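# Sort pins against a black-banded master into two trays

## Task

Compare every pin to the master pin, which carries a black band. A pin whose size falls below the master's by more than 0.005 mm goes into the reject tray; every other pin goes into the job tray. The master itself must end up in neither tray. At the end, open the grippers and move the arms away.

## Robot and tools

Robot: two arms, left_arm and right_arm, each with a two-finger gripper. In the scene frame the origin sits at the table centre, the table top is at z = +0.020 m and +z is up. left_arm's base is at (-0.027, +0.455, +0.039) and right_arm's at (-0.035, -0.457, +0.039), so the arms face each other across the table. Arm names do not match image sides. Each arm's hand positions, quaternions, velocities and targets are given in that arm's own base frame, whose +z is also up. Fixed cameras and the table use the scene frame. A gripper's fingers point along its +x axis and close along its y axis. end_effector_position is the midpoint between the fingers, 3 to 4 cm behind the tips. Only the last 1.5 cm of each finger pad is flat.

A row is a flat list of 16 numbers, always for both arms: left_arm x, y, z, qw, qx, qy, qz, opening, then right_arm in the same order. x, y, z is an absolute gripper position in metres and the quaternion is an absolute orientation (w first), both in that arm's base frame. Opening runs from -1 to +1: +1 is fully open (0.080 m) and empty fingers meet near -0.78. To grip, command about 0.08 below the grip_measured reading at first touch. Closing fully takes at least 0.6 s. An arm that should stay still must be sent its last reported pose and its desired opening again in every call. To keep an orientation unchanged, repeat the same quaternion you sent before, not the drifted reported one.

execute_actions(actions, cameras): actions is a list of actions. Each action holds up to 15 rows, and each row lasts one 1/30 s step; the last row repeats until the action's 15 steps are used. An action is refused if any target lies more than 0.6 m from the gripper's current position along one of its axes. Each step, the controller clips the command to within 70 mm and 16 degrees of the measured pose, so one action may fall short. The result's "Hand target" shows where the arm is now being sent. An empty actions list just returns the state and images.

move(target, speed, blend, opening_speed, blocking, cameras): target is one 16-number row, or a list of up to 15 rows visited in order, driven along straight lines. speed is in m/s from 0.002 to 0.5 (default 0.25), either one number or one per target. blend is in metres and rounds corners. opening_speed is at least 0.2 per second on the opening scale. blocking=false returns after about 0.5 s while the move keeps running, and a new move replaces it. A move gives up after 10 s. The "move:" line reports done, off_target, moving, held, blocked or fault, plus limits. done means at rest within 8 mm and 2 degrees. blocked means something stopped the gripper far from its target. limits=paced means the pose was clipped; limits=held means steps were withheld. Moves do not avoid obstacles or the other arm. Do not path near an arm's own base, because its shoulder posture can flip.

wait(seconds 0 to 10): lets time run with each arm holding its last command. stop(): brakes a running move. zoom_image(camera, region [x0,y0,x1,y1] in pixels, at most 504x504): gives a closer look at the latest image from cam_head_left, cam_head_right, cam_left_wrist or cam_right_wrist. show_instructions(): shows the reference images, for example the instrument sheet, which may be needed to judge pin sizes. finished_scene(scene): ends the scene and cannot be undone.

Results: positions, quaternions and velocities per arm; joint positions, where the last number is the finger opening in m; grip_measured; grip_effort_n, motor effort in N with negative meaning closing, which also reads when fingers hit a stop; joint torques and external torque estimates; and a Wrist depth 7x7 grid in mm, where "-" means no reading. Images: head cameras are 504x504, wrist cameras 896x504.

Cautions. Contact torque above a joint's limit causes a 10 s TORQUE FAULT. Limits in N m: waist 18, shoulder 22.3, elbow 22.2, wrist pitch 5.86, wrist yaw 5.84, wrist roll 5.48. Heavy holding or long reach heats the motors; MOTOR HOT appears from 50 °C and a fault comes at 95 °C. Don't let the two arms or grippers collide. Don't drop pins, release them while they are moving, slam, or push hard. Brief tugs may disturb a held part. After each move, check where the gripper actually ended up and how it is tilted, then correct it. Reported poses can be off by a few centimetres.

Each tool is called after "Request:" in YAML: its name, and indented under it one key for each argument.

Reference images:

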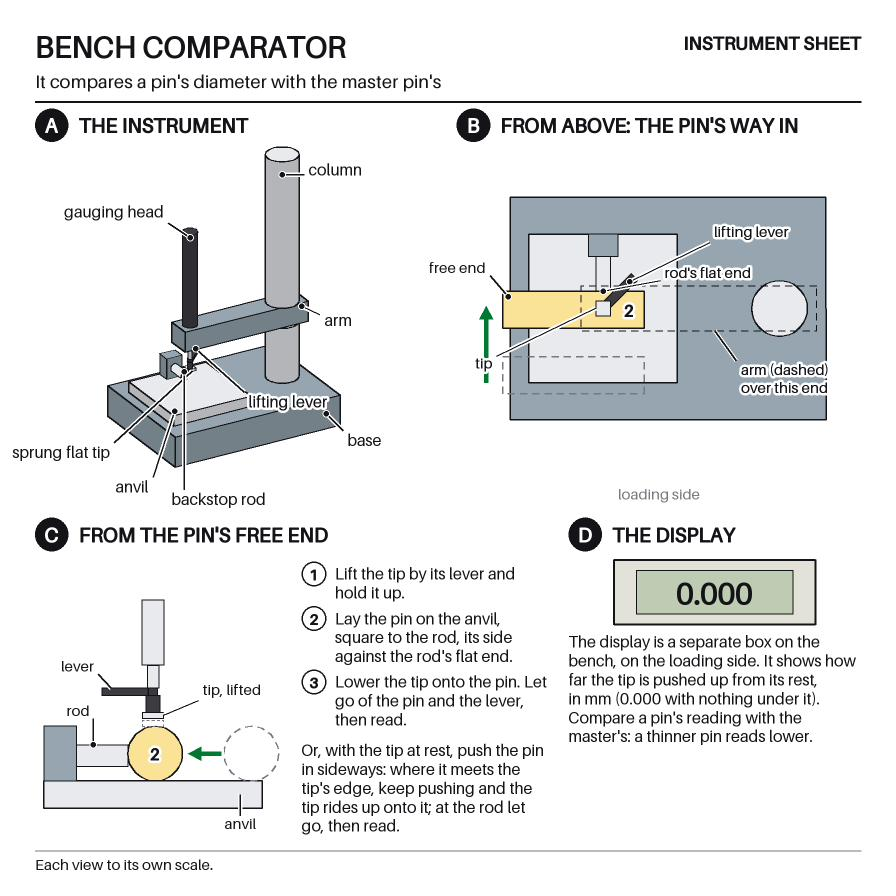

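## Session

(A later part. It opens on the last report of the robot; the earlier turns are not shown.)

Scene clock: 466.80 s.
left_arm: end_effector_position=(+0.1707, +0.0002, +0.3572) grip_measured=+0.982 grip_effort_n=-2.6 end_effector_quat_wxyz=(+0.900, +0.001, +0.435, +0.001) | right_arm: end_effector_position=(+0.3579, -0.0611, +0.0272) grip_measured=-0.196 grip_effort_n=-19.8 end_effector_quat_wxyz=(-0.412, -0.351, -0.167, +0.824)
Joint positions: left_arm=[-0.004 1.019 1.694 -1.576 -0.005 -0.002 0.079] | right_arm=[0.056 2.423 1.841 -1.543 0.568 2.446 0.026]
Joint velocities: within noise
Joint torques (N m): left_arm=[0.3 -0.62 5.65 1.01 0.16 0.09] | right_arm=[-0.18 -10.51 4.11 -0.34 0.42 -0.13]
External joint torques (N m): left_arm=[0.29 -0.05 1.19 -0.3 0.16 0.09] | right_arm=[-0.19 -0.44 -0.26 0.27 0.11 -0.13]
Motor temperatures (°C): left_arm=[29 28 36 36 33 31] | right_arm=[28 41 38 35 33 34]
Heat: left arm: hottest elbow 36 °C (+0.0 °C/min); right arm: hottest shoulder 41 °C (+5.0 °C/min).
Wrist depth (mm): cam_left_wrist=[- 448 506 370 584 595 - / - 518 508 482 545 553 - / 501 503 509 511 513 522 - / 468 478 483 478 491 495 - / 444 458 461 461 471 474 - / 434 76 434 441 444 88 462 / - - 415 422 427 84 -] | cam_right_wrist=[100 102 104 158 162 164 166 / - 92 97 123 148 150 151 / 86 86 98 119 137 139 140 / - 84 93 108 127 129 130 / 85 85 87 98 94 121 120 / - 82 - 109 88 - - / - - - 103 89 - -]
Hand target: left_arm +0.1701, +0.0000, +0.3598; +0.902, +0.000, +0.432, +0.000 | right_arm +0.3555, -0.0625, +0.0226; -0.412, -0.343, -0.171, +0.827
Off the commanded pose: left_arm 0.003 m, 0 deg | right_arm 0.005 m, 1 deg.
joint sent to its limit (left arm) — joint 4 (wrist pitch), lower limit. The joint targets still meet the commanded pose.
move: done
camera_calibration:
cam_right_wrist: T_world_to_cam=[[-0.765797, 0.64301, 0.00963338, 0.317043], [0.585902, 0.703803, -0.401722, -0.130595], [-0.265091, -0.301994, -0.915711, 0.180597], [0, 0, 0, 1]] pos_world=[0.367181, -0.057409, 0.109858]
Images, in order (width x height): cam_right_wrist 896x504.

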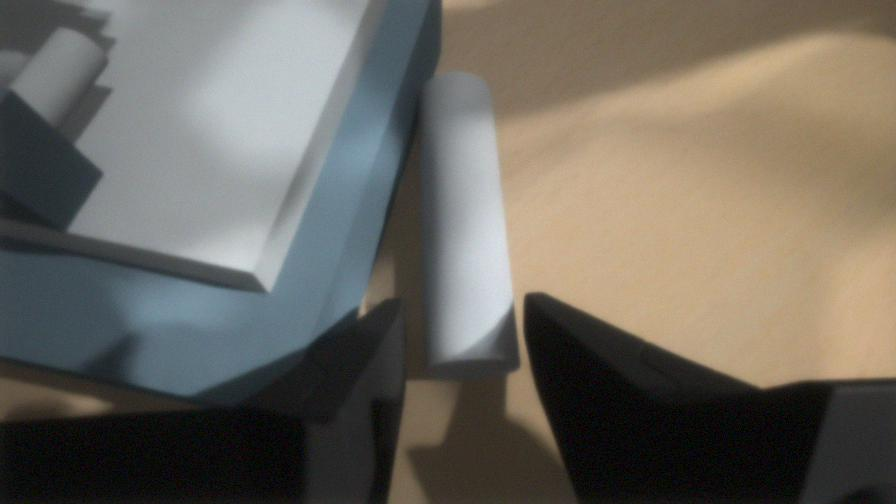

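Request:
move:
  target:
    - [0.17, 0.0, 0.36, 0.9, 0, 0.436, 0, 1, 0.3505, -0.0664, 0.0195, 0.4122, 0.3425, 0.1708, -0.8268, -0.2]
  speed: [0.03]
  cameras: ["cam_right_wrist"]

Scene clock: 470.70 s.
left_arm: end_effector_position=(+0.1707, +0.0002, +0.3572) grip_measured=+0.982 grip_effort_n=-2.6 end_effector_quat_wxyz=(+0.900, +0.001, +0.435, +0.001) | right_arm: end_effector_position=(+0.3528, -0.0642, +0.0203) grip_measured=-0.197 grip_effort_n=-18.8 end_effector_quat_wxyz=(-0.414, -0.345, -0.170, +0.826)
Joint positions: left_arm=[-0.004 1.019 1.694 -1.576 -0.005 -0.002 0.079] | right_arm=[0.05 2.421 1.802 -1.515 0.575 2.438 0.026]
Joint velocities: within noise
Joint torques (N m): left_arm=[0.3 -0.62 5.65 1.01 0.16 0.1] | right_arm=[-0.45 -12.16 3.49 -0.15 0.35 -0.14]
External joint torques (N m): left_arm=[0.3 -0.07 1.21 -0.28 0.16 0.09] | right_arm=[-0.39 -2.28 -0.77 0.47 0.04 -0.14]
Motor temperatures (°C): left_arm=[29 28 36 36 33 31] | right_arm=[28 42 38 34 33 34]
Heat: left arm: hottest elbow 36 °C (+0.0 °C/min); right arm: hottest shoulder 42 °C (+6.0 °C/min).
Wrist depth (mm): cam_left_wrist=[- 448 507 357 582 601 - / - 518 509 421 544 553 - / 499 501 507 512 513 522 - / 468 477 482 478 491 497 - / 446 456 458 459 468 475 - / 433 76 434 442 445 88 464 / - - 415 421 424 84 -] | cam_right_wrist=[94 93 97 151 156 158 160 / 85 87 97 117 142 144 146 / - 80 93 110 131 133 134 / - 76 88 100 121 123 124 / - 79 82 92 104 116 115 / - - - 98 89 - - / - - - 98 97 - -]
Hand target: left_arm +0.1701, +0.0000, +0.3598; +0.902, +0.000, +0.432, +0.000 | right_arm +0.3505, -0.0663, +0.0195; -0.412, -0.342, -0.171, +0.827
Off the commanded pose: left_arm 0.003 m, 0 deg | right_arm 0.003 m, 0 deg.
joint sent to its limit (left arm) — joint 4 (wrist pitch), lower limit. The joint targets still meet the commanded pose.
move: done
camera_calibration:
cam_right_wrist: T_world_to_cam=[[-0.768187, 0.639973, 0.0179767, 0.315613], [0.577646, 0.704935, -0.411573, -0.125072], [-0.276068, -0.305781, -0.911199, 0.175514], [0, 0, 0, 1]] pos_world=[0.363151, -0.060147, 0.102779]
Images, in order (width x height): cam_right_wrist 896x504.

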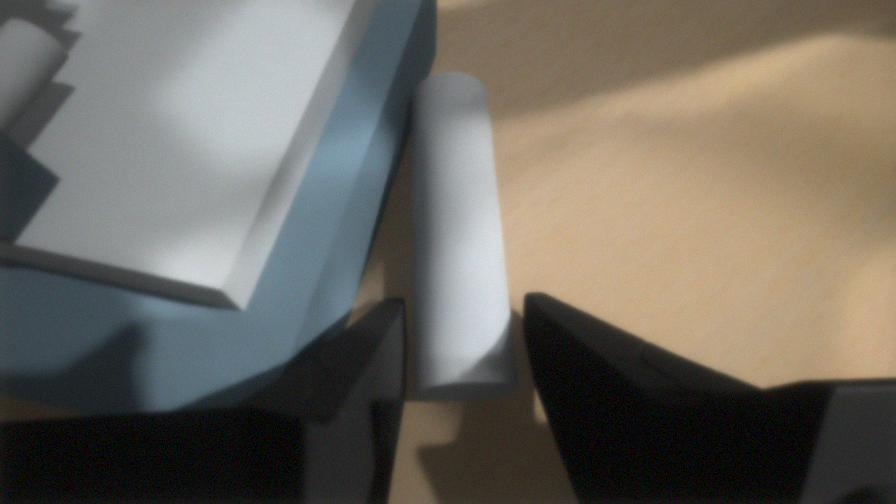

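Request:
move:
  target:
    - [0.17, 0.0, 0.36, 0.9, 0, 0.436, 0, 1, 0.3505, -0.0664, 0.0200, 0.4122, 0.3425, 0.1708, -0.8268, -0.6]
    - [0.17, 0.0, 0.36, 0.9, 0, 0.436, 0, 1, 0.3450, -0.0580, 0.045, 0.4122, 0.3425, 0.1708, -0.8268, -0.6]
    - [0.17, 0.0, 0.36, 0.9, 0, 0.436, 0, 1, 0.3300, -0.0300, 0.09, 0.4122, 0.3425, 0.1708, -0.8268, -0.6]
  speed: [0.03,0.05,0.15]
  blend: [0,0.005,0]
  opening_speed: 0.6
  cameras: ["cam_right_wrist"]

Scene clock: 477.30 s.
left_arm: end_effector_position=(+0.1707, +0.0002, +0.3572) grip_measured=+0.982 grip_effort_n=-2.6 end_effector_quat_wxyz=(+0.900, +0.001, +0.435, +0.001) | right_arm: end_effector_position=(+0.3312, -0.0297, +0.0846) grip_measured=-0.382 grip_effort_n=-83.5 end_effector_quat_wxyz=(-0.439, -0.382, -0.177, +0.794)
Joint positions: left_arm=[-0.004 1.019 1.694 -1.576 -0.005 -0.002 0.079] | right_arm=[0.143 2.177 1.692 -1.569 0.535 2.455 0.018]
Joint velocities: within noise
Joint torques (N m): left_arm=[0.3 -0.62 5.65 1.01 0.15 0.09] | right_arm=[0.03 -12.56 4.56 -0.62 0.43 0.13]
External joint torques (N m): left_arm=[0.29 -0.04 1.19 -0.29 0.16 0.09] | right_arm=[0.14 -3.53 -0.12 -0.11 0.11 0.13]
Motor temperatures (°C): left_arm=[29 28 37 36 33 31] | right_arm=[28 45 37 34 33 34]
Heat: left arm: hottest elbow 37 °C (+1.0 °C/min); right arm: hottest shoulder 45 °C (+9.1 °C/min).
Wrist depth (mm): cam_left_wrist=[- 449 517 438 578 599 - / - 519 525 541 549 556 - / 498 503 508 511 515 521 - / 468 477 482 481 491 496 - / 444 457 458 459 470 473 - / 433 76 434 441 443 88 462 / - - 416 422 425 84 -] | cam_right_wrist=[169 187 226 225 225 225 223 / 158 162 174 118 210 210 209 / 143 154 174 109 197 197 196 / 142 145 181 99 185 185 185 / 147 145 173 92 173 175 174 / 169 168 - 91 86 - - / - - - 156 - - -]
Hand target: left_arm +0.1701, +0.0000, +0.3598; +0.902, +0.000, +0.432, +0.000 | right_arm +0.3297, -0.0302, +0.0895; -0.440, -0.385, -0.173, +0.792
Off the commanded pose: left_arm 0.003 m, 0 deg | right_arm 0.006 m, 7 deg.
joint sent to its limit (left arm) — joint 4 (wrist pitch), lower limit. The joint targets still meet the commanded pose.
joint sent to its limit (right arm) — joint 4 (wrist pitch), lower limit. The joint targets are off in orientation, not in position.
move: off_target (right_arm)
camera_calibration:
cam_right_wrist: T_world_to_cam=[[-0.805161, 0.592409, -0.0276892, 0.290495], [0.565673, 0.753123, -0.335886, -0.111444], [-0.178129, -0.286106, -0.941495, 0.209407], [0, 0, 0, 1]] pos_world=[0.334238, -0.0282484, 0.167766]
Images, in order (width x height): cam_right_wrist 896x504.

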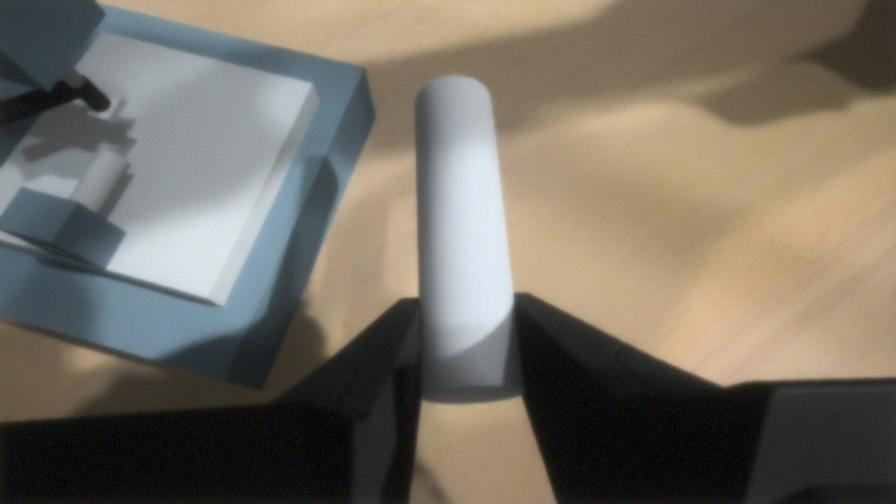

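Request:
move:
  target:
    - [0.17, 0.0, 0.36, 0.9, 0, 0.436, 0, 1, 0.26, 0.00, 0.11, 0.4122, 0.3425, 0.1708, -0.8268, -0.6]
    - [0.17, 0.0, 0.36, 0.9, 0, 0.436, 0, 1, 0.2400, 0.00, 0.11, 0.8339, 0.1648, 0.3454, -0.3977, -0.6]
    - [0.17, 0.0, 0.36, 0.9, 0, 0.436, 0, 1, 0.287, -0.119, 0.10, 0.8339, 0.1648, 0.3454, -0.3977, -0.6]
    - [0.17, 0.0, 0.36, 0.9, 0, 0.436, 0, 1, 0.3040, -0.1315, 0.078, 0.8339, 0.1648, 0.3454, -0.3977, -0.6]
    - [0.17, 0.0, 0.36, 0.9, 0, 0.436, 0, 1, 0.3025, -0.1320, 0.062, 0.8339, 0.1648, 0.3454, -0.3977, -0.6]
  speed: [0.15,0.25,0.15,0.08,0.03]
  blend: [0.01,0.01,0,0,0]
  cameras: ["cam_right_wrist"]

Scene clock: 488.97 s.
left_arm: end_effector_position=(+0.1707, +0.0002, +0.3572) grip_measured=+0.982 grip_effort_n=-3.0 end_effector_quat_wxyz=(+0.900, +0.001, +0.435, +0.001) | right_arm: end_effector_position=(+0.3037, -0.1311, +0.0648) grip_measured=-0.382 grip_effort_n=-83.5 end_effector_quat_wxyz=(+0.835, +0.167, +0.342, -0.396)
Joint positions: left_arm=[-0.004 1.019 1.694 -1.576 -0.005 -0.002 0.079] | right_arm=[-0.204 1.458 0.621 -0.068 0.461 0.526 0.018]
Joint velocities: within noise
Joint torques (N m): left_arm=[0.29 -0.61 5.66 1.01 0.16 0.1] | right_arm=[-0.22 -5.04 5.55 1.4 0.3 -0.13]
External joint torques (N m): left_arm=[0.3 -0.1 1.22 -0.3 0.16 0.09] | right_arm=[-0.26 -0.3 -0.08 0.17 0.07 -0.13]
Motor temperatures (°C): left_arm=[29 28 37 36 33 31] | right_arm=[28 45 37 34 33 34]
Heat: left arm: hottest elbow 37 °C (+1.0 °C/min); right arm: hottest shoulder 45 °C (+10.0 °C/min).
Wrist depth (mm): cam_left_wrist=[- 447 521 572 584 596 - / - 518 525 541 546 554 - / 499 502 507 512 514 520 - / 469 477 481 480 491 498 - / 447 458 459 461 468 473 - / 432 76 435 441 444 88 466 / - - 417 422 424 84 -] | cam_right_wrist=[193 - 158 164 207 210 209 / 183 - 135 118 191 194 196 / 171 115 127 110 177 181 155 / 161 121 121 99 165 169 153 / 150 114 115 92 129 159 150 / - 119 - 91 86 - - / - - - 139 - - -]
Hand target: left_arm +0.1701, +0.0000, +0.3598; +0.902, +0.000, +0.432, +0.000 | right_arm +0.3025, -0.1319, +0.0620; +0.834, +0.165, +0.345, -0.398
Off the commanded pose: left_arm 0.003 m, 0 deg | right_arm 0.003 m, 0 deg.
joint sent to its limit (left arm) — joint 4 (wrist pitch), lower limit. The joint targets still meet the commanded pose.
move: done
camera_calibration:
cam_right_wrist: T_world_to_cam=[[-0.807353, -0.589874, 0.0151317, 0.170767], [-0.541117, 0.729907, -0.417645, 0.312252], [0.235313, -0.345375, -0.908484, 0.0213334], [0, 0, 0, 1]] pos_world=[0.301814, -0.119816, 0.147208]
Images, in order (width x height): cam_right_wrist 896x504.

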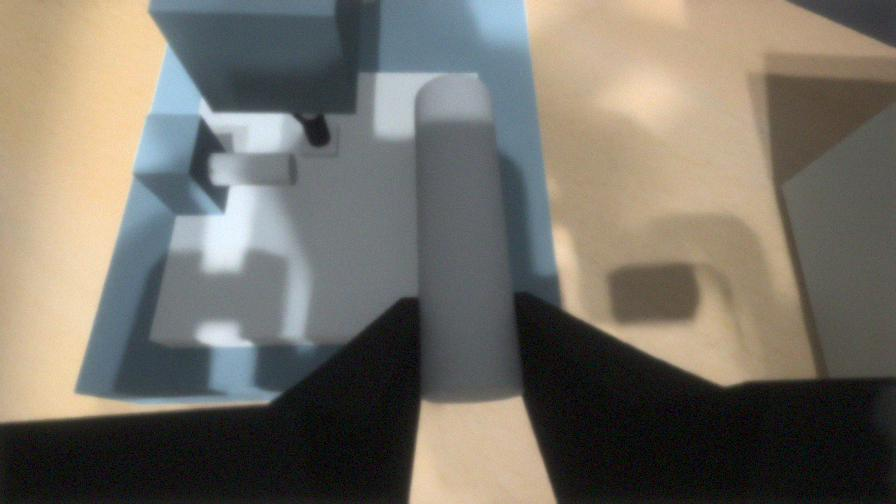

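Request:
move:
  target:
    - [0.17, 0.0, 0.36, 0.9, 0, 0.436, 0, 1, 0.3020, -0.1325, 0.0565, 0.8339, 0.1648, 0.3454, -0.3977, -0.6]
  speed: [0.03]
  cameras: ["cam_right_wrist"]

Scene clock: 492.53 s.
left_arm: end_effector_position=(+0.1707, +0.0002, +0.3572) grip_measured=+0.982 grip_effort_n=-3.0 end_effector_quat_wxyz=(+0.900, +0.001, +0.435, +0.001) | right_arm: end_effector_position=(+0.3049, -0.1319, +0.0624) grip_measured=-0.382 grip_effort_n=-83.5 end_effector_quat_wxyz=(+0.837, +0.168, +0.337, -0.396)
Joint positions: left_arm=[-0.004 1.019 1.694 -1.576 -0.005 -0.002 0.079] | right_arm=[-0.205 1.467 0.611 -0.037 0.461 0.524 0.018]
Joint velocities: within noise
Joint torques (N m): left_arm=[0.3 -0.62 5.65 1.01 0.16 0.1] | right_arm=[-0.28 -4.46 5.15 1.26 0.24 -0.14]
External joint torques (N m): left_arm=[0.31 -0.07 1.2 -0.3 0.15 0.09] | right_arm=[-0.27 0.34 -0.43 0.02 0 -0.15]
Motor temperatures (°C): left_arm=[29 28 37 36 33 31] | right_arm=[28 44 37 35 33 34]
Heat: left arm: hottest elbow 37 °C (+1.0 °C/min); right arm: hottest shoulder 44 °C (+9.1 °C/min).
Wrist depth (mm): cam_left_wrist=[- 446 520 573 585 594 - / - 518 525 544 547 553 - / 499 499 508 510 513 521 - / 468 478 480 479 489 497 - / 446 458 458 460 470 474 - / 431 76 437 441 445 88 462 / - - 416 421 424 84 -] | cam_right_wrist=[195 - 83 164 207 209 208 / 184 - 133 117 189 193 194 / 171 114 126 109 175 179 155 / 161 121 120 99 162 167 154 / 151 113 113 92 127 157 152 / - 116 - 91 87 - - / - - - 136 - - -]
Hand target: left_arm +0.1701, +0.0000, +0.3598; +0.902, +0.000, +0.432, +0.000 | right_arm +0.3020, -0.1324, +0.0566; +0.834, +0.165, +0.345, -0.398
Off the commanded pose: left_arm 0.003 m, 0 deg | right_arm 0.007 m, 1 deg.
joint sent to its limit (left arm) — joint 4 (wrist pitch), lower limit. The joint targets still meet the commanded pose.
move: done
camera_calibration:
cam_right_wrist: T_world_to_cam=[[-0.807589, -0.589683, 0.0085553, 0.17183], [-0.536539, 0.72863, -0.425704, 0.311401], [0.244797, -0.348384, -0.904822, 0.0151303], [0, 0, 0, 1]] pos_world=[0.302143, -0.1203, 0.144785]
Images, in order (width x height): cam_right_wrist 896x504.

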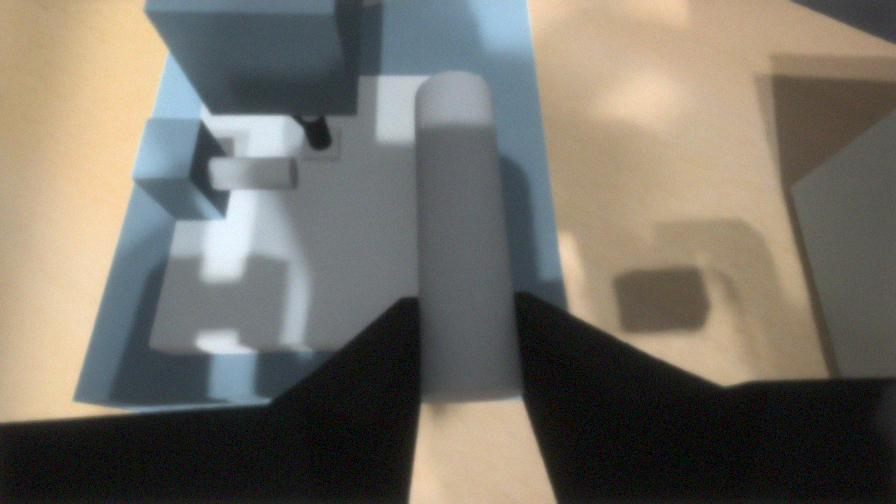

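Request:
move:
  target:
    - [0.17, 0.0, 0.36, 0.9, 0, 0.436, 0, 1, 0.3040, -0.1315, 0.0640, 0.8339, 0.1648, 0.3454, -0.3977, -0.6]
    - [0.17, 0.0, 0.36, 0.9, 0, 0.436, 0, 1, 0.3365, -0.1060, 0.0635, 0.8339, 0.1648, 0.3454, -0.3977, -0.6]
  speed: [0.03,0.022]
  cameras: ["cam_right_wrist"]

Request:
zoom_image:
  camera: "cam_right_wrist"
  region: [250, 50, 600, 400]

Scene clock: 498.10 s.
left_arm: end_effector_position=(+0.1707, +0.0002, +0.3572) grip_measured=+0.982 grip_effort_n=-2.6 end_effector_quat_wxyz=(+0.900, +0.001, +0.435, +0.001) | right_arm: end_effector_position=(+0.3301, -0.1106, +0.0631) grip_measured=-0.382 grip_effort_n=-83.5 end_effector_quat_wxyz=(+0.830, +0.162, +0.345, -0.407)
Joint positions: left_arm=[-0.004 1.019 1.694 -1.576 -0.005 -0.002 0.079] | right_arm=[-0.097 1.571 0.73 -0.129 0.545 0.631 0.018]
Joint velocities: within noise
Joint torques (N m): left_arm=[0.29 -0.61 5.65 1.01 0.16 0.1] | right_arm=[0.91 -5.21 7.44 1.12 -0.14 0.05]
External joint torques (N m): left_arm=[0.28 -0.07 1.19 -0.31 0.16 0.09] | right_arm=[0.93 0.35 1.9 -0.03 -0.43 0.05]
Motor temperatures (°C): left_arm=[29 28 37 36 33 31] | right_arm=[28 42 37 35 33 34]
Heat: left arm: hottest elbow 37 °C (+1.0 °C/min); right arm: hottest shoulder 42 °C (+6.1 °C/min).
Wrist depth (mm): cam_left_wrist=[- 446 507 572 583 599 - / - 518 526 541 543 556 - / 500 501 507 510 514 521 - / 468 477 481 482 489 496 - / 447 456 460 460 471 474 - / 433 76 435 441 444 88 463 / - - 415 422 425 84 -] | cam_right_wrist=[192 196 158 - 167 213 216 / 178 181 136 106 146 196 200 / 166 168 115 109 133 182 184 / 157 157 120 99 124 169 172 / 148 148 113 92 94 158 162 / 141 141 - 91 87 - - / - - - 137 - - -]
Hand target: left_arm +0.1701, +0.0000, +0.3598; +0.902, +0.000, +0.432, +0.000 | right_arm +0.3363, -0.1060, +0.0636; +0.834, +0.165, +0.345, -0.398
Off the commanded pose: left_arm 0.003 m, 0 deg | right_arm 0.008 m, 1 deg.
joint sent to its limit (left arm) — joint 4 (wrist pitch), lower limit. The joint targets still meet the commanded pose.
move: done
camera_calibration:
cam_right_wrist: T_world_to_cam=[[-0.817061, -0.575571, 0.033618, 0.207814], [-0.534657, 0.73458, -0.417773, 0.309256], [0.215763, -0.35932, -0.907929, 0.0255781], [0, 0, 0, 1]] pos_world=[0.329624, -0.0983713, 0.145436]
Images, in order (width x height): cam_right_wrist 896x504.

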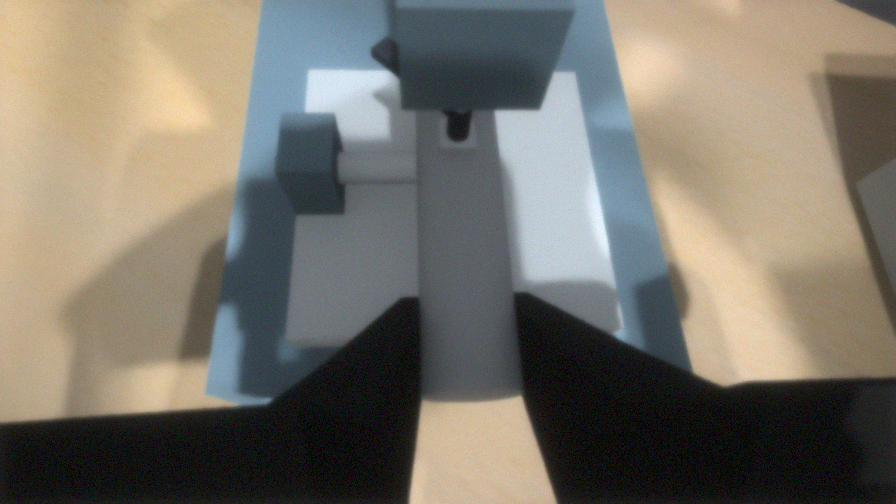

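Scaled by 1.440 from the camera's 896x504 image, which has a finer 1280x720 frame.

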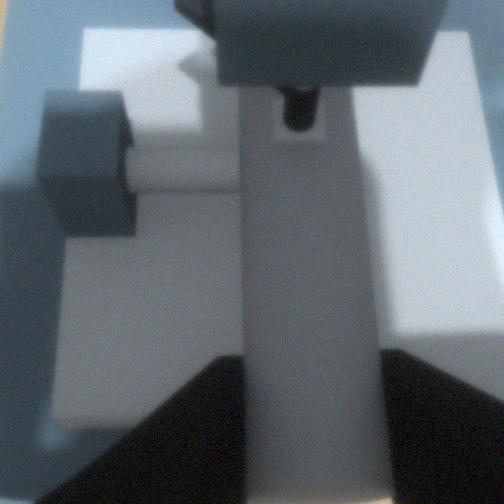

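Request:
move:
  target:
    - [0.17, 0.0, 0.36, 0.9, 0, 0.436, 0, 1, 0.3340, -0.1077, 0.0630, 0.8339, 0.1648, 0.3454, -0.3977, -0.32]
    - [0.17, 0.0, 0.36, 0.9, 0, 0.436, 0, 1, 0.3330, -0.1085, 0.0630, 0.8339, 0.1648, 0.3454, -0.3977, -0.1]
    - [0.17, 0.0, 0.36, 0.9, 0, 0.436, 0, 1, 0.3050, -0.0780, 0.110, 0.8339, 0.1648, 0.3454, -0.3977, -0.1]
    - [0.17, 0.0, 0.36, 0.9, 0, 0.436, 0, 1, 0.257, -0.099, 0.19, 0.8339, 0.1648, 0.3454, -0.3977, -0.1]
  speed: [0.02,0.02,0.06,0.25]
  opening_speed: 0.4
  cameras: ["cam_right_wrist"]

Request:
zoom_image:
  camera: "cam_right_wrist"
  region: [725, 240, 885, 330]

Scene clock: 508.10 s.
left_arm: end_effector_position=(+0.1707, +0.0002, +0.3572) grip_measured=+0.982 grip_effort_n=-3.0 end_effector_quat_wxyz=(+0.900, +0.001, +0.435, +0.001) | right_arm: end_effector_position=(+0.2562, -0.0985, +0.1851) grip_measured=-0.104 grip_effort_n=14.2 end_effector_quat_wxyz=(+0.831, +0.163, +0.351, -0.399)
Joint positions: left_arm=[-0.004 1.019 1.694 -1.576 -0.005 -0.002 0.079] | right_arm=[-0.083 1.105 0.902 -0.775 0.537 0.637 0.03]
Joint velocities: within noise
Joint torques (N m): left_arm=[0.29 -0.61 5.65 1.01 0.16 0.1] | right_arm=[-0.23 -4.44 8.07 0.93 0.22 -0.13]
External joint torques (N m): left_arm=[0.29 -0.02 1.16 -0.3 0.16 0.1] | right_arm=[-0.26 -1.45 1.69 -0.2 -0.06 -0.13]
Motor temperatures (°C): left_arm=[29 28 37 36 33 31] | right_arm=[28 41 39 36 33 34]
Heat: left arm: hottest elbow 37 °C (+1.0 °C/min); right arm: hottest shoulder 41 °C (+2.0 °C/min).
Wrist depth (mm): cam_left_wrist=[- 447 515 573 584 599 - / - 518 524 543 547 551 - / 498 501 507 510 513 523 - / 469 477 482 482 493 495 - / 446 456 461 462 471 474 - / 433 76 435 441 443 88 463 / - - 414 421 425 84 -] | cam_right_wrist=[347 351 219 364 360 - - / 323 326 210 310 344 331 - / 303 307 238 289 322 212 210 / 285 287 246 268 298 226 223 / 269 271 223 273 103 235 237 / 256 - - 263 84 - - / - - - 250 - - -]
Hand target: left_arm +0.1701, +0.0000, +0.3598; +0.902, +0.000, +0.432, +0.000 | right_arm +0.2569, -0.0990, +0.1899; +0.834, +0.165, +0.345, -0.398
Off the commanded pose: left_arm 0.003 m, 0 deg | right_arm 0.005 m, 1 deg.
joint sent to its limit (left arm) — joint 4 (wrist pitch), lower limit. The joint targets still meet the commanded pose.
move: done
camera_calibration:
cam_right_wrist: T_world_to_cam=[[-0.808154, -0.588098, 0.0320698, 0.147044], [-0.547974, 0.730824, -0.406966, 0.312863], [0.215898, -0.346464, -0.91288, 0.158807], [0, 0, 0, 1]] pos_world=[0.255988, -0.0871504, 0.26758]
Images, in order (width x height): cam_right_wrist 896x504.

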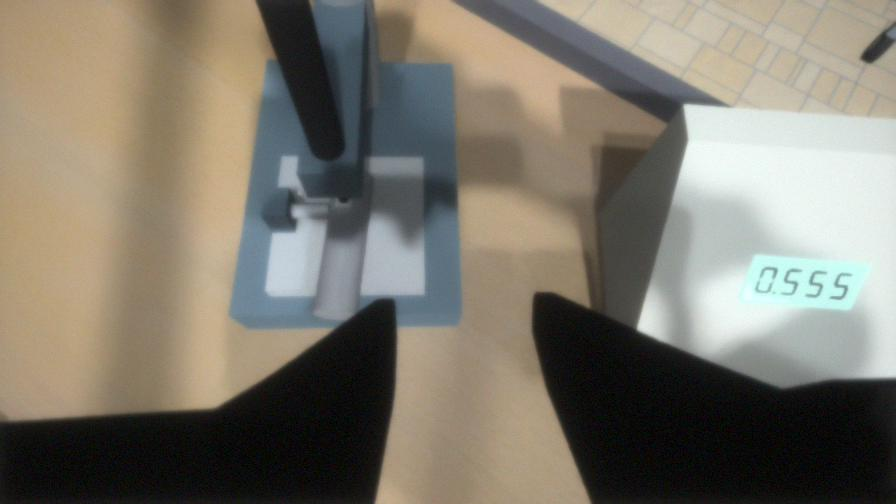

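Scaled by 3.150 from the camera's 896x504 image, which has a finer 1280x720 frame.

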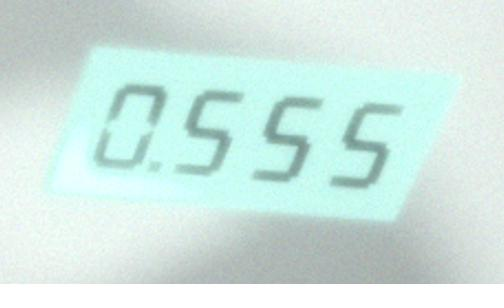

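Request:
move:
  target:
    - [0.17, 0.0, 0.36, 0.9, 0, 0.436, 0, 1, 0.3050, -0.0780, 0.110, 0.8339, 0.1648, 0.3454, -0.3977, -0.1]
    - [0.17, 0.0, 0.36, 0.9, 0, 0.436, 0, 1, 0.3275, -0.1125, 0.0590, 0.8339, 0.1648, 0.3454, -0.3977, -0.1]
    - [0.17, 0.0, 0.36, 0.9, 0, 0.436, 0, 1, 0.3275, -0.1125, 0.0590, 0.8339, 0.1648, 0.3454, -0.3977, -0.6]
    - [0.17, 0.0, 0.36, 0.9, 0, 0.436, 0, 1, 0.3000, -0.1355, 0.0680, 0.8339, 0.1648, 0.3454, -0.3977, -0.6]
    - [0.17, 0.0, 0.36, 0.9, 0, 0.436, 0, 1, 0.2950, -0.1320, 0.088, 0.8339, 0.1648, 0.3454, -0.3977, -0.6]
    - [0.17, 0.0, 0.36, 0.9, 0, 0.436, 0, 1, 0.2350, 0.01, 0.13, 0.8339, 0.1648, 0.3454, -0.3977, -0.6]
    - [0.17, 0.0, 0.36, 0.9, 0, 0.436, 0, 1, 0.225, 0.125, 0.08, 0.9239, 0, 0.3827, 0, -0.6]
  speed: [0.25,0.06,0.04,0.04,0.08,0.25,0.2]
  blend: [0,0,0,0.003,0.008,0.03,0]
  opening_speed: 1
  cameras: ["cam_right_wrist"]

Scene clock: 524.80 s.
left_arm: end_effector_position=(+0.1707, +0.0002, +0.3572) grip_measured=+0.982 grip_effort_n=-2.6 end_effector_quat_wxyz=(+0.900, +0.001, +0.435, +0.001) | right_arm: end_effector_position=(+0.2245, +0.1241, +0.0776) grip_measured=-0.386 grip_effort_n=-83.5 end_effector_quat_wxyz=(+0.922, -0.002, +0.388, -0.003)
Joint positions: left_arm=[-0.004 1.019 1.694 -1.576 -0.005 -0.002 0.079] | right_arm=[0.809 1.113 0.47 -0.34 0.536 0.644 0.018]
Joint velocities: within noise
Joint torques (N m): left_arm=[0.3 -0.62 5.65 1.01 0.16 0.1] | right_arm=[0.19 -4.42 6.33 1.41 0.41 -0.13]
External joint torques (N m): left_arm=[0.29 -0.1 1.22 -0.29 0.16 0.09] | right_arm=[0.2 -1.76 0.36 0.29 0.12 -0.14]
Motor temperatures (°C): left_arm=[29 28 37 36 33 31] | right_arm=[28 39 40 36 33 34]
Heat: left arm: hottest elbow 37 °C (+1.0 °C/min); right arm: hottest elbow 40 °C (+2.0 °C/min).
Wrist depth (mm): cam_left_wrist=[- 446 521 573 585 596 - / - 519 524 545 545 554 - / 499 502 507 511 516 520 - / 468 477 484 482 490 496 - / 446 456 461 460 469 473 - / 433 76 436 442 444 88 460 / - - 417 423 426 84 -] | cam_right_wrist=[206 210 215 219 222 231 233 / 191 195 202 117 208 213 218 / 185 187 190 109 196 199 202 / 173 176 178 101 179 187 190 / 164 166 168 94 152 175 179 / 157 159 - 91 - - - / - - - 152 - - -]
Hand target: left_arm +0.1701, +0.0000, +0.3598; +0.902, +0.000, +0.432, +0.000 | right_arm +0.2250, +0.1249, +0.0799; +0.924, +0.000, +0.383, +0.000
Off the commanded pose: left_arm 0.003 m, 0 deg | right_arm 0.003 m, 1 deg.
joint sent to its limit (left arm) — joint 4 (wrist pitch), lower limit. The joint targets still meet the commanded pose.
move: done
camera_calibration:
cam_right_wrist: T_world_to_cam=[[-0.0540578, -0.998111, 0.029193, 0.137665], [-0.913842, 0.0376682, -0.404318, 0.256997], [0.402455, -0.0485343, -0.914152, 0.0658237], [0, 0, 0, 1]] pos_world=[0.215805, 0.130919, 0.160062]
Images, in order (width x height): cam_right_wrist 896x504.

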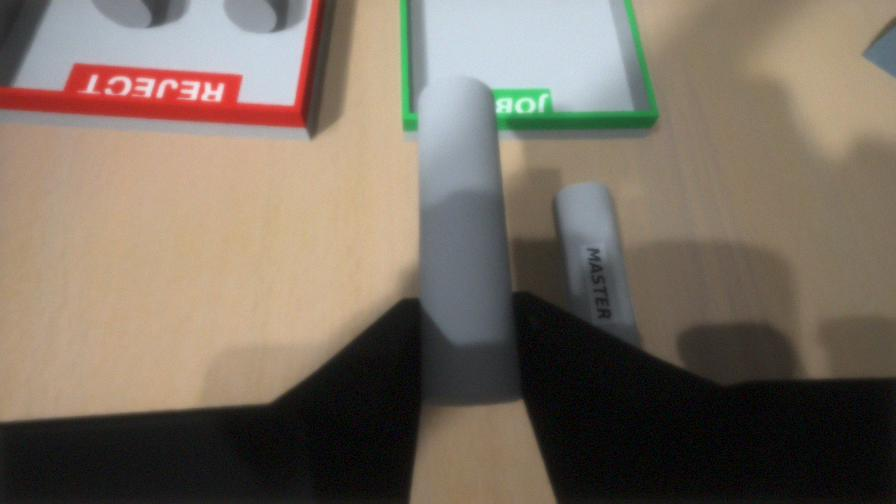

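Request:
move:
  target:
    - [0.17, 0.0, 0.36, 0.9, 0, 0.436, 0, 1, 0.225, 0.145, 0.030, 0.9239, 0, 0.3827, 0, -0.6]
    - [0.17, 0.0, 0.36, 0.9, 0, 0.436, 0, 1, 0.224, 0.145, 0.015, 0.9239, 0, 0.3827, 0, -0.6]
    - [0.17, 0.0, 0.36, 0.9, 0, 0.436, 0, 1, 0.224, 0.145, 0.015, 0.9239, 0, 0.3827, 0, -0.33]
    - [0.17, 0.0, 0.36, 0.9, 0, 0.436, 0, 1, 0.224, 0.145, 0.015, 0.9239, 0, 0.3827, 0, -0.15]
    - [0.17, 0.0, 0.36, 0.9, 0, 0.436, 0, 1, 0.208, 0.145, 0.035, 0.9239, 0, 0.3827, 0, -0.15]
    - [0.17, 0.0, 0.36, 0.9, 0, 0.436, 0, 1, 0.205, 0.075, 0.07, 0.9239, 0, 0.3827, 0, 0.0]
  speed: [0.1,0.03,0.03,0.03,0.06,0.15]
  opening_speed: 0.5
  cameras: ["cam_right_wrist"]

Scene clock: 543.10 s.
left_arm: end_effector_position=(+0.1707, +0.0002, +0.3572) grip_measured=+0.982 grip_effort_n=-3.0 end_effector_quat_wxyz=(+0.900, +0.001, +0.435, +0.001) | right_arm: end_effector_position=(+0.2059, +0.0761, +0.0711) grip_measured=-0.004 grip_effort_n=14.7 end_effector_quat_wxyz=(+0.924, +0.001, +0.382, +0.000)
Joint positions: left_arm=[-0.004 1.019 1.694 -1.576 -0.005 -0.002 0.079] | right_arm=[0.653 0.817 0.314 -0.395 0.445 0.497 0.035]
Joint velocities: within noise
Joint torques (N m): left_arm=[0.29 -0.62 5.65 1.01 0.16 0.1] | right_arm=[-0.22 -2.43 6.28 1.02 0.15 -0.13]
External joint torques (N m): left_arm=[0.29 0.01 1.15 -0.3 0.16 0.1] | right_arm=[-0.21 -1.26 -0.07 -0.23 -0.07 -0.13]
Motor temperatures (°C): left_arm=[29 28 37 36 33 31] | right_arm=[28 36 39 36 33 34]
Heat: left arm: hottest elbow 37 °C (+0.0 °C/min); right arm: hottest elbow 39 °C (+2.0 °C/min).
Wrist depth (mm): cam_left_wrist=[- 445 522 578 582 595 - / - 520 526 541 545 551 - / 498 500 508 511 517 523 - / 468 480 480 481 491 496 - / 446 456 461 462 471 472 - / 433 76 436 441 442 88 463 / - - 418 421 424 84 -] | cam_right_wrist=[206 207 212 215 220 224 211 / 193 194 196 198 203 207 209 / 182 184 181 182 190 192 195 / 170 173 163 171 178 180 182 / 161 162 142 161 93 169 171 / 154 - - 156 90 - - / - - - 148 - - -]
Hand target: left_arm +0.1701, +0.0000, +0.3598; +0.902, +0.000, +0.432, +0.000 | right_arm +0.2050, +0.0750, +0.0700; +0.924, +0.000, +0.383, +0.000
Off the commanded pose: left_arm 0.003 m, 0 deg | right_arm 0.002 m, 0 deg.
joint sent to its limit (left arm) — joint 4 (wrist pitch), lower limit. The joint targets still meet the commanded pose.
move: done
camera_calibration:
cam_right_wrist: T_world_to_cam=[[-0.0518153, -0.998431, 0.021245, 0.0889927], [-0.908697, 0.0383131, -0.415694, 0.238893], [0.414227, -0.0408445, -0.909257, 0.0617303], [0, 0, 0, 1]] pos_world=[0.196122, 0.0822217, 0.153544]
Images, in order (width x height): cam_right_wrist 896x504.

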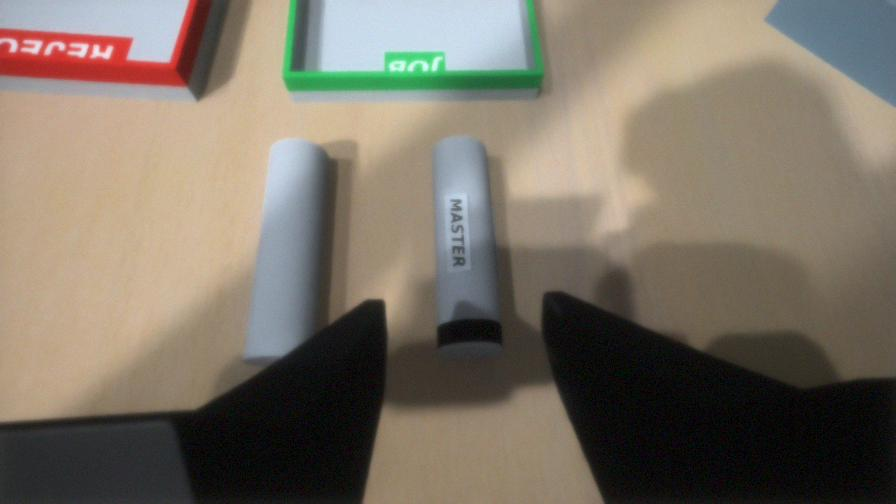

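Request:
move:
  target:
    - [0.17, 0.0, 0.36, 0.9, 0, 0.436, 0, 1, 0.224, 0.0745, 0.024, 0.9239, 0, 0.3827, 0, 0.0]
    - [0.17, 0.0, 0.36, 0.9, 0, 0.436, 0, 1, 0.224, 0.0560, 0.022, 0.9239, 0, 0.3827, 0, 0.0]
  speed: [0.1,0.04]
  cameras: ["cam_right_wrist"]

Scene clock: 551.73 s.
left_arm: end_effector_position=(+0.1707, +0.0002, +0.3572) grip_measured=+0.982 grip_effort_n=-2.6 end_effector_quat_wxyz=(+0.900, +0.001, +0.435, +0.001) | right_arm: end_effector_position=(+0.2250, +0.0568, +0.0226) grip_measured=-0.004 grip_effort_n=14.2 end_effector_quat_wxyz=(+0.924, +0.000, +0.384, -0.001)
Joint positions: left_arm=[-0.004 1.019 1.694 -1.576 -0.005 -0.002 0.079] | right_arm=[0.447 1.028 0.152 0.037 0.311 0.329 0.035]
Joint velocities: within noise
Joint torques (N m): left_arm=[0.29 -0.61 5.65 1.01 0.15 0.1] | right_arm=[-0.23 -3.04 5.28 1.36 0.07 -0.14]
External joint torques (N m): left_arm=[0.29 -0.04 1.2 -0.29 0.16 0.1] | right_arm=[-0.23 -1.35 -0.27 0.06 -0.08 -0.14]
Motor temperatures (°C): left_arm=[29 28 37 36 33 31] | right_arm=[28 36 40 36 33 34]
Heat: left arm: hottest elbow 37 °C (+0.0 °C/min); right arm: hottest elbow 40 °C (+3.0 °C/min).
Wrist depth (mm): cam_left_wrist=[- 445 520 575 580 595 - / - 518 523 542 547 551 - / 499 502 507 512 512 522 - / 469 479 480 480 489 496 - / 444 456 460 461 472 473 - / 433 76 437 441 445 88 462 / - - 415 421 423 84 -] | cam_right_wrist=[147 145 146 148 154 155 157 / 137 119 140 121 143 144 145 / - 126 130 111 133 134 136 / - 118 122 106 125 126 127 / - 113 115 113 96 119 119 / - - - 109 97 - - / - - - 104 - - -]
Hand target: left_arm +0.1701, +0.0000, +0.3598; +0.902, +0.000, +0.432, +0.000 | right_arm +0.2240, +0.0561, +0.0220; +0.924, +0.000, +0.383, +0.000
Off the commanded pose: left_arm 0.003 m, 0 deg | right_arm 0.001 m, 0 deg.
joint sent to its limit (left arm) — joint 4 (wrist pitch), lower limit. The joint targets still meet the commanded pose.
move: done
camera_calibration:
cam_right_wrist: T_world_to_cam=[[-0.0521523, -0.998375, 0.0229588, 0.0718595], [-0.910036, 0.0380454, -0.412779, 0.237078], [0.411235, -0.0424208, -0.910542, 0.00975292], [0, 0, 0, 1]] pos_world=[0.215486, 0.0631367, 0.105091]
Images, in order (width x height): cam_right_wrist 896x504.

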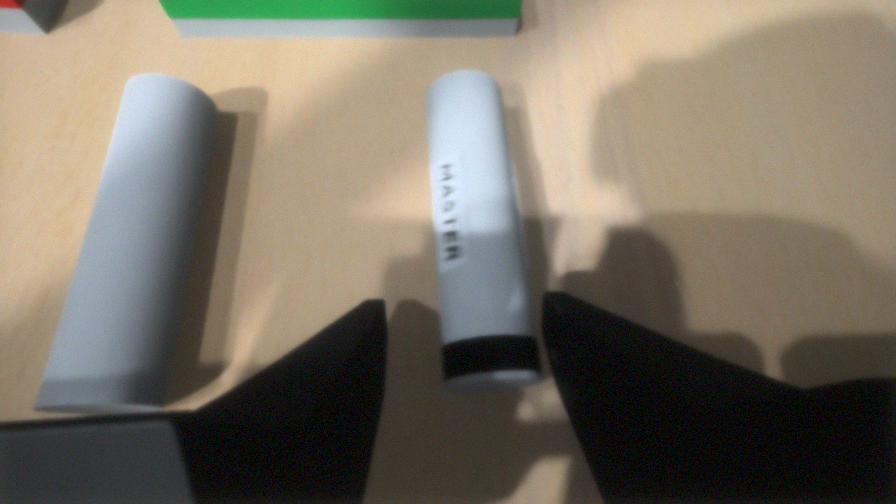

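Request:
move:
  target:
    - [0.17, 0.0, 0.36, 0.9, 0, 0.436, 0, 1, 0.224, 0.0530, 0.0165, 0.9239, 0, 0.3827, 0, 0.0]
  speed: [0.03]
  cameras: ["cam_right_wrist"]

Scene clock: 560.70 s.
left_arm: end_effector_position=(+0.1707, +0.0002, +0.3572) grip_measured=+0.982 grip_effort_n=-3.0 end_effector_quat_wxyz=(+0.900, +0.001, +0.435, +0.001) | right_arm: end_effector_position=(+0.2258, +0.0541, +0.0195) grip_measured=-0.003 grip_effort_n=14.2 end_effector_quat_wxyz=(+0.925, +0.002, +0.379, +0.000)
Joint positions: left_arm=[-0.004 1.019 1.694 -1.576 -0.005 -0.002 0.079] | right_arm=[0.426 1.04 0.131 0.086 0.297 0.312 0.035]
Joint velocities: within noise
Joint torques (N m): left_arm=[0.28 -0.62 5.66 1.01 0.16 0.09] | right_arm=[-0.21 -1.74 5.22 1.34 0.05 -0.12]
External joint torques (N m): left_arm=[0.27 -0.11 1.21 -0.3 0.17 0.09] | right_arm=[-0.19 -0.04 -0.26 0.02 -0.1 -0.12]
Motor temperatures (°C): left_arm=[29 28 37 36 33 31] | right_arm=[28 35 40 37 33 34]
Heat: left arm: hottest elbow 37 °C (+0.0 °C/min); right arm: hottest elbow 40 °C (+2.0 °C/min).
Wrist depth (mm): cam_left_wrist=[- 448 521 578 580 596 - / - 519 524 540 543 551 - / 499 501 508 509 513 521 - / 468 477 481 479 491 492 - / 445 457 461 462 469 472 - / 432 76 437 440 446 88 463 / - - 417 420 423 84 -] | cam_right_wrist=[147 143 143 145 151 152 153 / 133 134 137 117 140 141 142 / - 125 128 109 130 131 132 / - 116 119 105 122 122 124 / - 110 112 112 95 116 116 / - - - 106 91 - - / - - - 101 101 - -]
Hand target: left_arm +0.1701, +0.0000, +0.3598; +0.902, +0.000, +0.432, +0.000 | right_arm +0.2240, +0.0530, +0.0166; +0.924, +0.000, +0.383, +0.000
Off the commanded pose: left_arm 0.003 m, 0 deg | right_arm 0.004 m, 1 deg.
joint sent to its limit (left arm) — joint 4 (wrist pitch), lower limit. The joint targets still meet the commanded pose.
move: done
camera_calibration:
cam_right_wrist: T_world_to_cam=[[-0.0526468, -0.998454, 0.0178431, 0.069452], [-0.905806, 0.0402242, -0.421778, 0.235747], [0.420409, -0.0383676, -0.906523, 0.00406311], [0, 0, 0, 1]] pos_world=[0.215489, 0.0600177, 0.101877]
Images, in order (width x height): cam_right_wrist 896x504.

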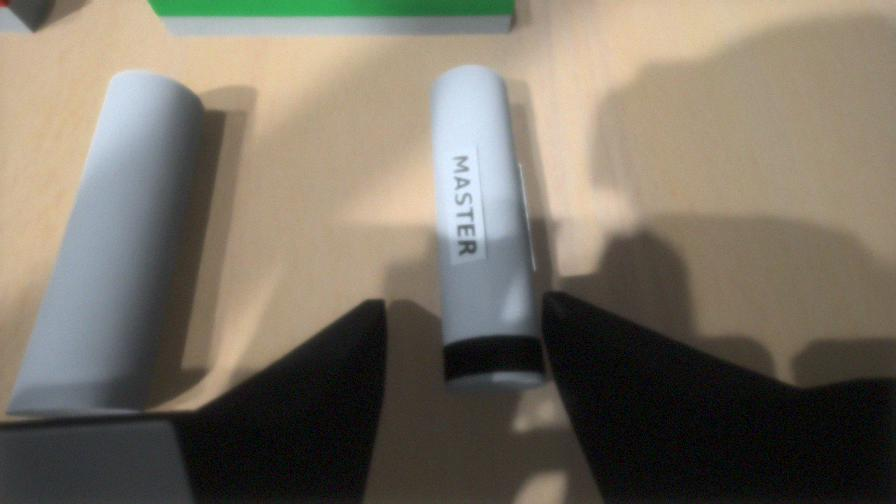

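Request:
move:
  target:
    - [0.17, 0.0, 0.36, 0.9, 0, 0.436, 0, 1, 0.224, 0.0515, 0.0165, 0.9239, 0, 0.3827, 0, -0.6]
  speed: [0.03]
  opening_speed: 0.5
  cameras: ["cam_right_wrist"]

Scene clock: 565.77 s.
left_arm: end_effector_position=(+0.1707, +0.0002, +0.3572) grip_measured=+0.982 grip_effort_n=-3.0 end_effector_quat_wxyz=(+0.900, +0.001, +0.435, +0.001) | right_arm: end_effector_position=(+0.2256, +0.0525, +0.0185) grip_measured=-0.381 grip_effort_n=-83.5 end_effector_quat_wxyz=(+0.925, +0.001, +0.381, +0.000)
Joint positions: left_arm=[-0.004 1.019 1.694 -1.576 -0.005 -0.002 0.079] | right_arm=[0.415 1.04 0.128 0.086 0.29 0.304 0.018]
Joint velocities: within noise
Joint torques (N m): left_arm=[0.29 -0.62 5.65 1.01 0.16 0.1] | right_arm=[-0.22 -2.27 5.21 1.33 0.06 -0.13]
External joint torques (N m): left_arm=[0.29 -0.09 1.18 -0.32 0.17 0.1] | right_arm=[-0.23 -0.57 -0.27 0 -0.07 -0.13]
Motor temperatures (°C): left_arm=[29 28 37 36 33 31] | right_arm=[28 34 39 37 33 34]
Heat: left arm: hottest elbow 37 °C (+0.0 °C/min); right arm: hottest elbow 39 °C (+0.0 °C/min).
Wrist depth (mm): cam_left_wrist=[- 448 522 575 577 597 - / - 519 528 543 547 553 - / 497 503 508 512 513 522 - / 468 475 482 479 490 494 - / 445 458 459 461 470 473 - / 434 76 435 442 444 88 463 / - - 416 422 425 84 -] | cam_right_wrist=[145 142 143 145 149 151 152 / 114 131 135 115 138 140 141 / - 124 126 106 129 130 131 / - 116 119 101 121 122 123 / - 110 111 93 112 116 115 / - 106 - 105 87 - - / - - - 100 99 - -]
Hand target: left_arm +0.1701, +0.0000, +0.3598; +0.902, +0.000, +0.432, +0.000 | right_arm +0.2240, +0.0515, +0.0165; +0.924, +0.000, +0.383, +0.000
Off the commanded pose: left_arm 0.003 m, 0 deg | right_arm 0.003 m, 0 deg.
joint sent to its limit (left arm) — joint 4 (wrist pitch), lower limit. The joint targets still meet the commanded pose.
move: done
camera_calibration:
cam_right_wrist: T_world_to_cam=[[-0.0524358, -0.998425, 0.0199383, 0.0677445], [-0.907452, 0.0393044, -0.418313, 0.23554], [0.416871, -0.0400277, -0.908084, 0.00412244], [0, 0, 0, 1]] pos_world=[0.215575, 0.0585451, 0.100923]
Images, in order (width x height): cam_right_wrist 896x504.

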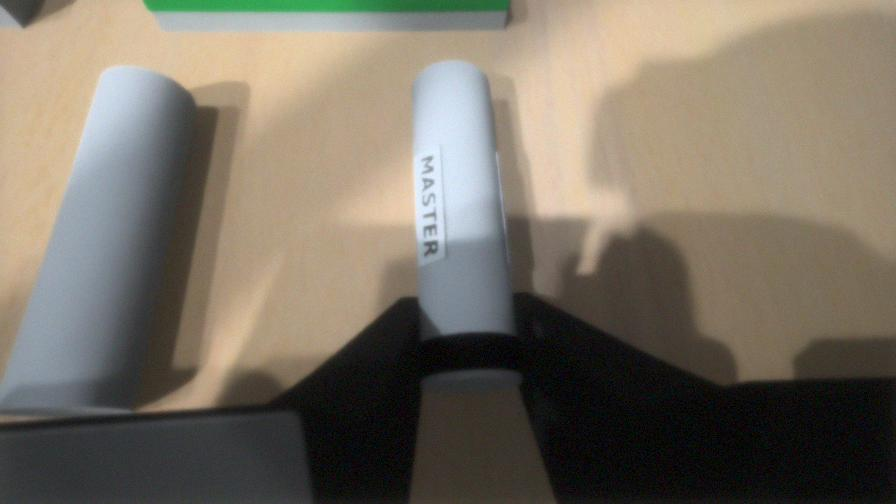

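Request:
move:
  target:
    - [0.17, 0.0, 0.36, 0.9, 0, 0.436, 0, 1, 0.224, 0.0515, 0.09, 0.9239, 0, 0.3827, 0, -0.6]
    - [0.17, 0.0, 0.36, 0.9, 0, 0.436, 0, 1, 0.24, -0.01, 0.12, 0.8339, 0.1648, 0.3454, -0.3977, -0.6]
    - [0.17, 0.0, 0.36, 0.9, 0, 0.436, 0, 1, 0.287, -0.119, 0.10, 0.8339, 0.1648, 0.3454, -0.3977, -0.6]
    - [0.17, 0.0, 0.36, 0.9, 0, 0.436, 0, 1, 0.3040, -0.1315, 0.078, 0.8339, 0.1648, 0.3454, -0.3977, -0.6]
    - [0.17, 0.0, 0.36, 0.9, 0, 0.436, 0, 1, 0.3020, -0.1325, 0.060, 0.8339, 0.1648, 0.3454, -0.3977, -0.6]
  speed: [0.1,0.2,0.15,0.08,0.03]
  blend: [0.02,0.02,0,0,0]
  cameras: ["cam_right_wrist"]

Scene clock: 577.60 s.
left_arm: end_effector_position=(+0.1707, +0.0002, +0.3572) grip_measured=+0.982 grip_effort_n=-2.6 end_effector_quat_wxyz=(+0.900, +0.001, +0.435, +0.001) | right_arm: end_effector_position=(+0.3030, -0.1316, +0.0623) grip_measured=-0.381 grip_effort_n=-83.5 end_effector_quat_wxyz=(+0.835, +0.167, +0.343, -0.396)
Joint positions: left_arm=[-0.004 1.019 1.694 -1.576 -0.005 -0.002 0.079] | right_arm=[-0.206 1.463 0.614 -0.057 0.46 0.524 0.018]
Joint velocities: within noise
Joint torques (N m): left_arm=[0.29 -0.61 5.65 1.01 0.16 0.1] | right_arm=[-0.24 -5.11 5.61 1.43 0.29 -0.13]
External joint torques (N m): left_arm=[0.28 -0.01 1.18 -0.29 0.17 0.1] | right_arm=[-0.21 -0.33 0.02 0.2 0.04 -0.14]
Motor temperatures (°C): left_arm=[29 28 37 36 33 31] | right_arm=[28 34 40 37 33 34]
Heat: left arm: hottest elbow 37 °C (+0.0 °C/min); right arm: hottest elbow 40 °C (+0.0 °C/min).
Wrist depth (mm): cam_left_wrist=[- 448 517 576 582 599 - / - 519 526 544 545 552 - / 500 504 509 510 514 523 - / 467 476 482 480 490 495 - / 446 456 461 461 472 473 - / 434 76 438 442 443 88 462 / - - 416 421 424 84 -] | cam_right_wrist=[- - 159 162 203 207 207 / 180 - 133 115 187 191 193 / 168 113 125 106 174 178 153 / 156 118 118 101 163 166 151 / - 112 113 93 126 156 149 / - 116 - 143 86 - - / - - - 136 - - -]
Hand target: left_arm +0.1701, +0.0000, +0.3598; +0.902, +0.000, +0.432, +0.000 | right_arm +0.3020, -0.1325, +0.0600; +0.834, +0.165, +0.345, -0.398
Off the commanded pose: left_arm 0.003 m, 0 deg | right_arm 0.003 m, 0 deg.
joint sent to its limit (left arm) — joint 4 (wrist pitch), lower limit. The joint targets still meet the commanded pose.
move: done
camera_calibration:
cam_right_wrist: T_world_to_cam=[[-0.807307, -0.589899, 0.0165959, 0.169847], [-0.541898, 0.729893, -0.416657, 0.31133], [0.233672, -0.345363, -0.908912, 0.0196312], [0, 0, 0, 1]] pos_world=[0.30124, -0.120265, 0.144742]
Images, in order (width x height): cam_right_wrist 896x504.

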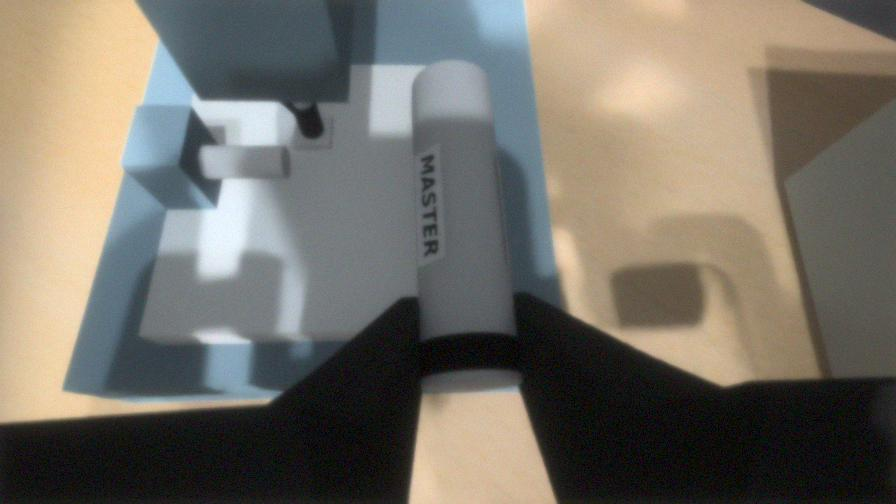

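Request:
move:
  target:
    - [0.17, 0.0, 0.36, 0.9, 0, 0.436, 0, 1, 0.3010, -0.1330, 0.0545, 0.8339, 0.1648, 0.3454, -0.3977, -0.6]
  speed: [0.03]
  cameras: ["cam_right_wrist"]

Scene clock: 581.37 s.
left_arm: end_effector_position=(+0.1707, +0.0002, +0.3572) grip_measured=+0.982 grip_effort_n=-3.0 end_effector_quat_wxyz=(+0.900, +0.001, +0.435, +0.001) | right_arm: end_effector_position=(+0.3042, -0.1323, +0.0612) grip_measured=-0.381 grip_effort_n=-83.5 end_effector_quat_wxyz=(+0.838, +0.167, +0.337, -0.396)
Joint positions: left_arm=[-0.004 1.019 1.694 -1.576 -0.005 -0.002 0.079] | right_arm=[-0.208 1.468 0.603 -0.026 0.46 0.521 0.018]
Joint velocities: within noise
Joint torques (N m): left_arm=[0.3 -0.61 5.65 1.01 0.16 0.1] | right_arm=[-0.33 -4.23 5.05 1.31 0.21 -0.12]
External joint torques (N m): left_arm=[0.31 -0.06 1.21 -0.28 0.16 0.09] | right_arm=[-0.32 0.58 -0.52 0.06 -0.02 -0.13]
Motor temperatures (°C): left_arm=[29 28 37 36 33 31] | right_arm=[28 34 39 37 33 34]
Heat: left arm: hottest elbow 37 °C (+0.0 °C/min); right arm: hottest elbow 39 °C (-1.0 °C/min).
Wrist depth (mm): cam_left_wrist=[- 448 521 579 582 600 - / - 519 524 543 546 552 - / 498 501 507 511 513 522 - / 468 477 480 483 492 495 - / 445 457 458 459 470 471 - / 434 76 435 440 444 88 464 / - - 417 422 423 84 -] | cam_right_wrist=[- - 88 163 205 208 207 / 183 - 134 116 187 192 193 / 170 113 125 106 174 178 155 / 159 120 119 101 163 166 153 / - 112 113 93 126 156 151 / - 115 - 141 86 - - / - - - 135 - - -]
Hand target: left_arm +0.1701, +0.0000, +0.3598; +0.902, +0.000, +0.432, +0.000 | right_arm +0.3009, -0.1329, +0.0546; +0.834, +0.165, +0.345, -0.398
Off the commanded pose: left_arm 0.003 m, 0 deg | right_arm 0.007 m, 1 deg.
joint sent to its limit (left arm) — joint 4 (wrist pitch), lower limit. The joint targets still meet the commanded pose.
move: done
camera_calibration:
cam_right_wrist: T_world_to_cam=[[-0.807273, -0.590124, 0.00803381, 0.170849], [-0.536309, 0.727839, -0.427344, 0.310727], [0.246339, -0.349292, -0.904053, 0.0134123], [0, 0, 0, 1]] pos_world=[0.301264, -0.120652, 0.14354]
Images, in order (width x height): cam_right_wrist 896x504.

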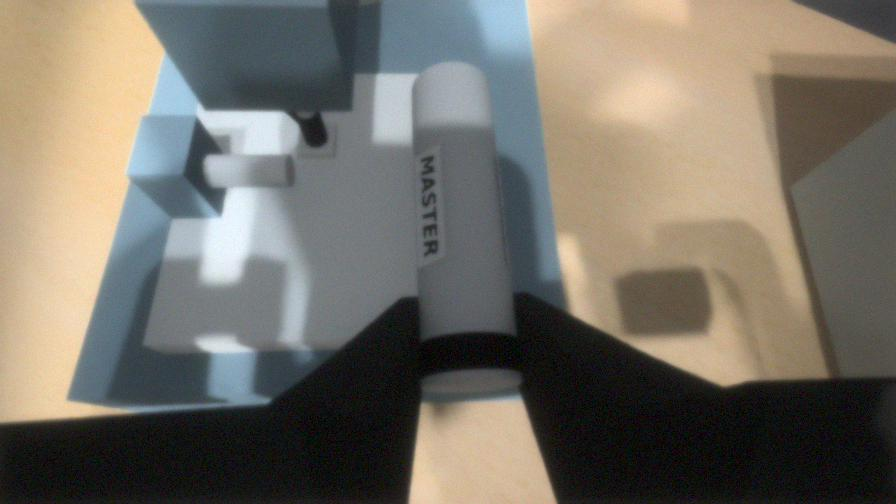

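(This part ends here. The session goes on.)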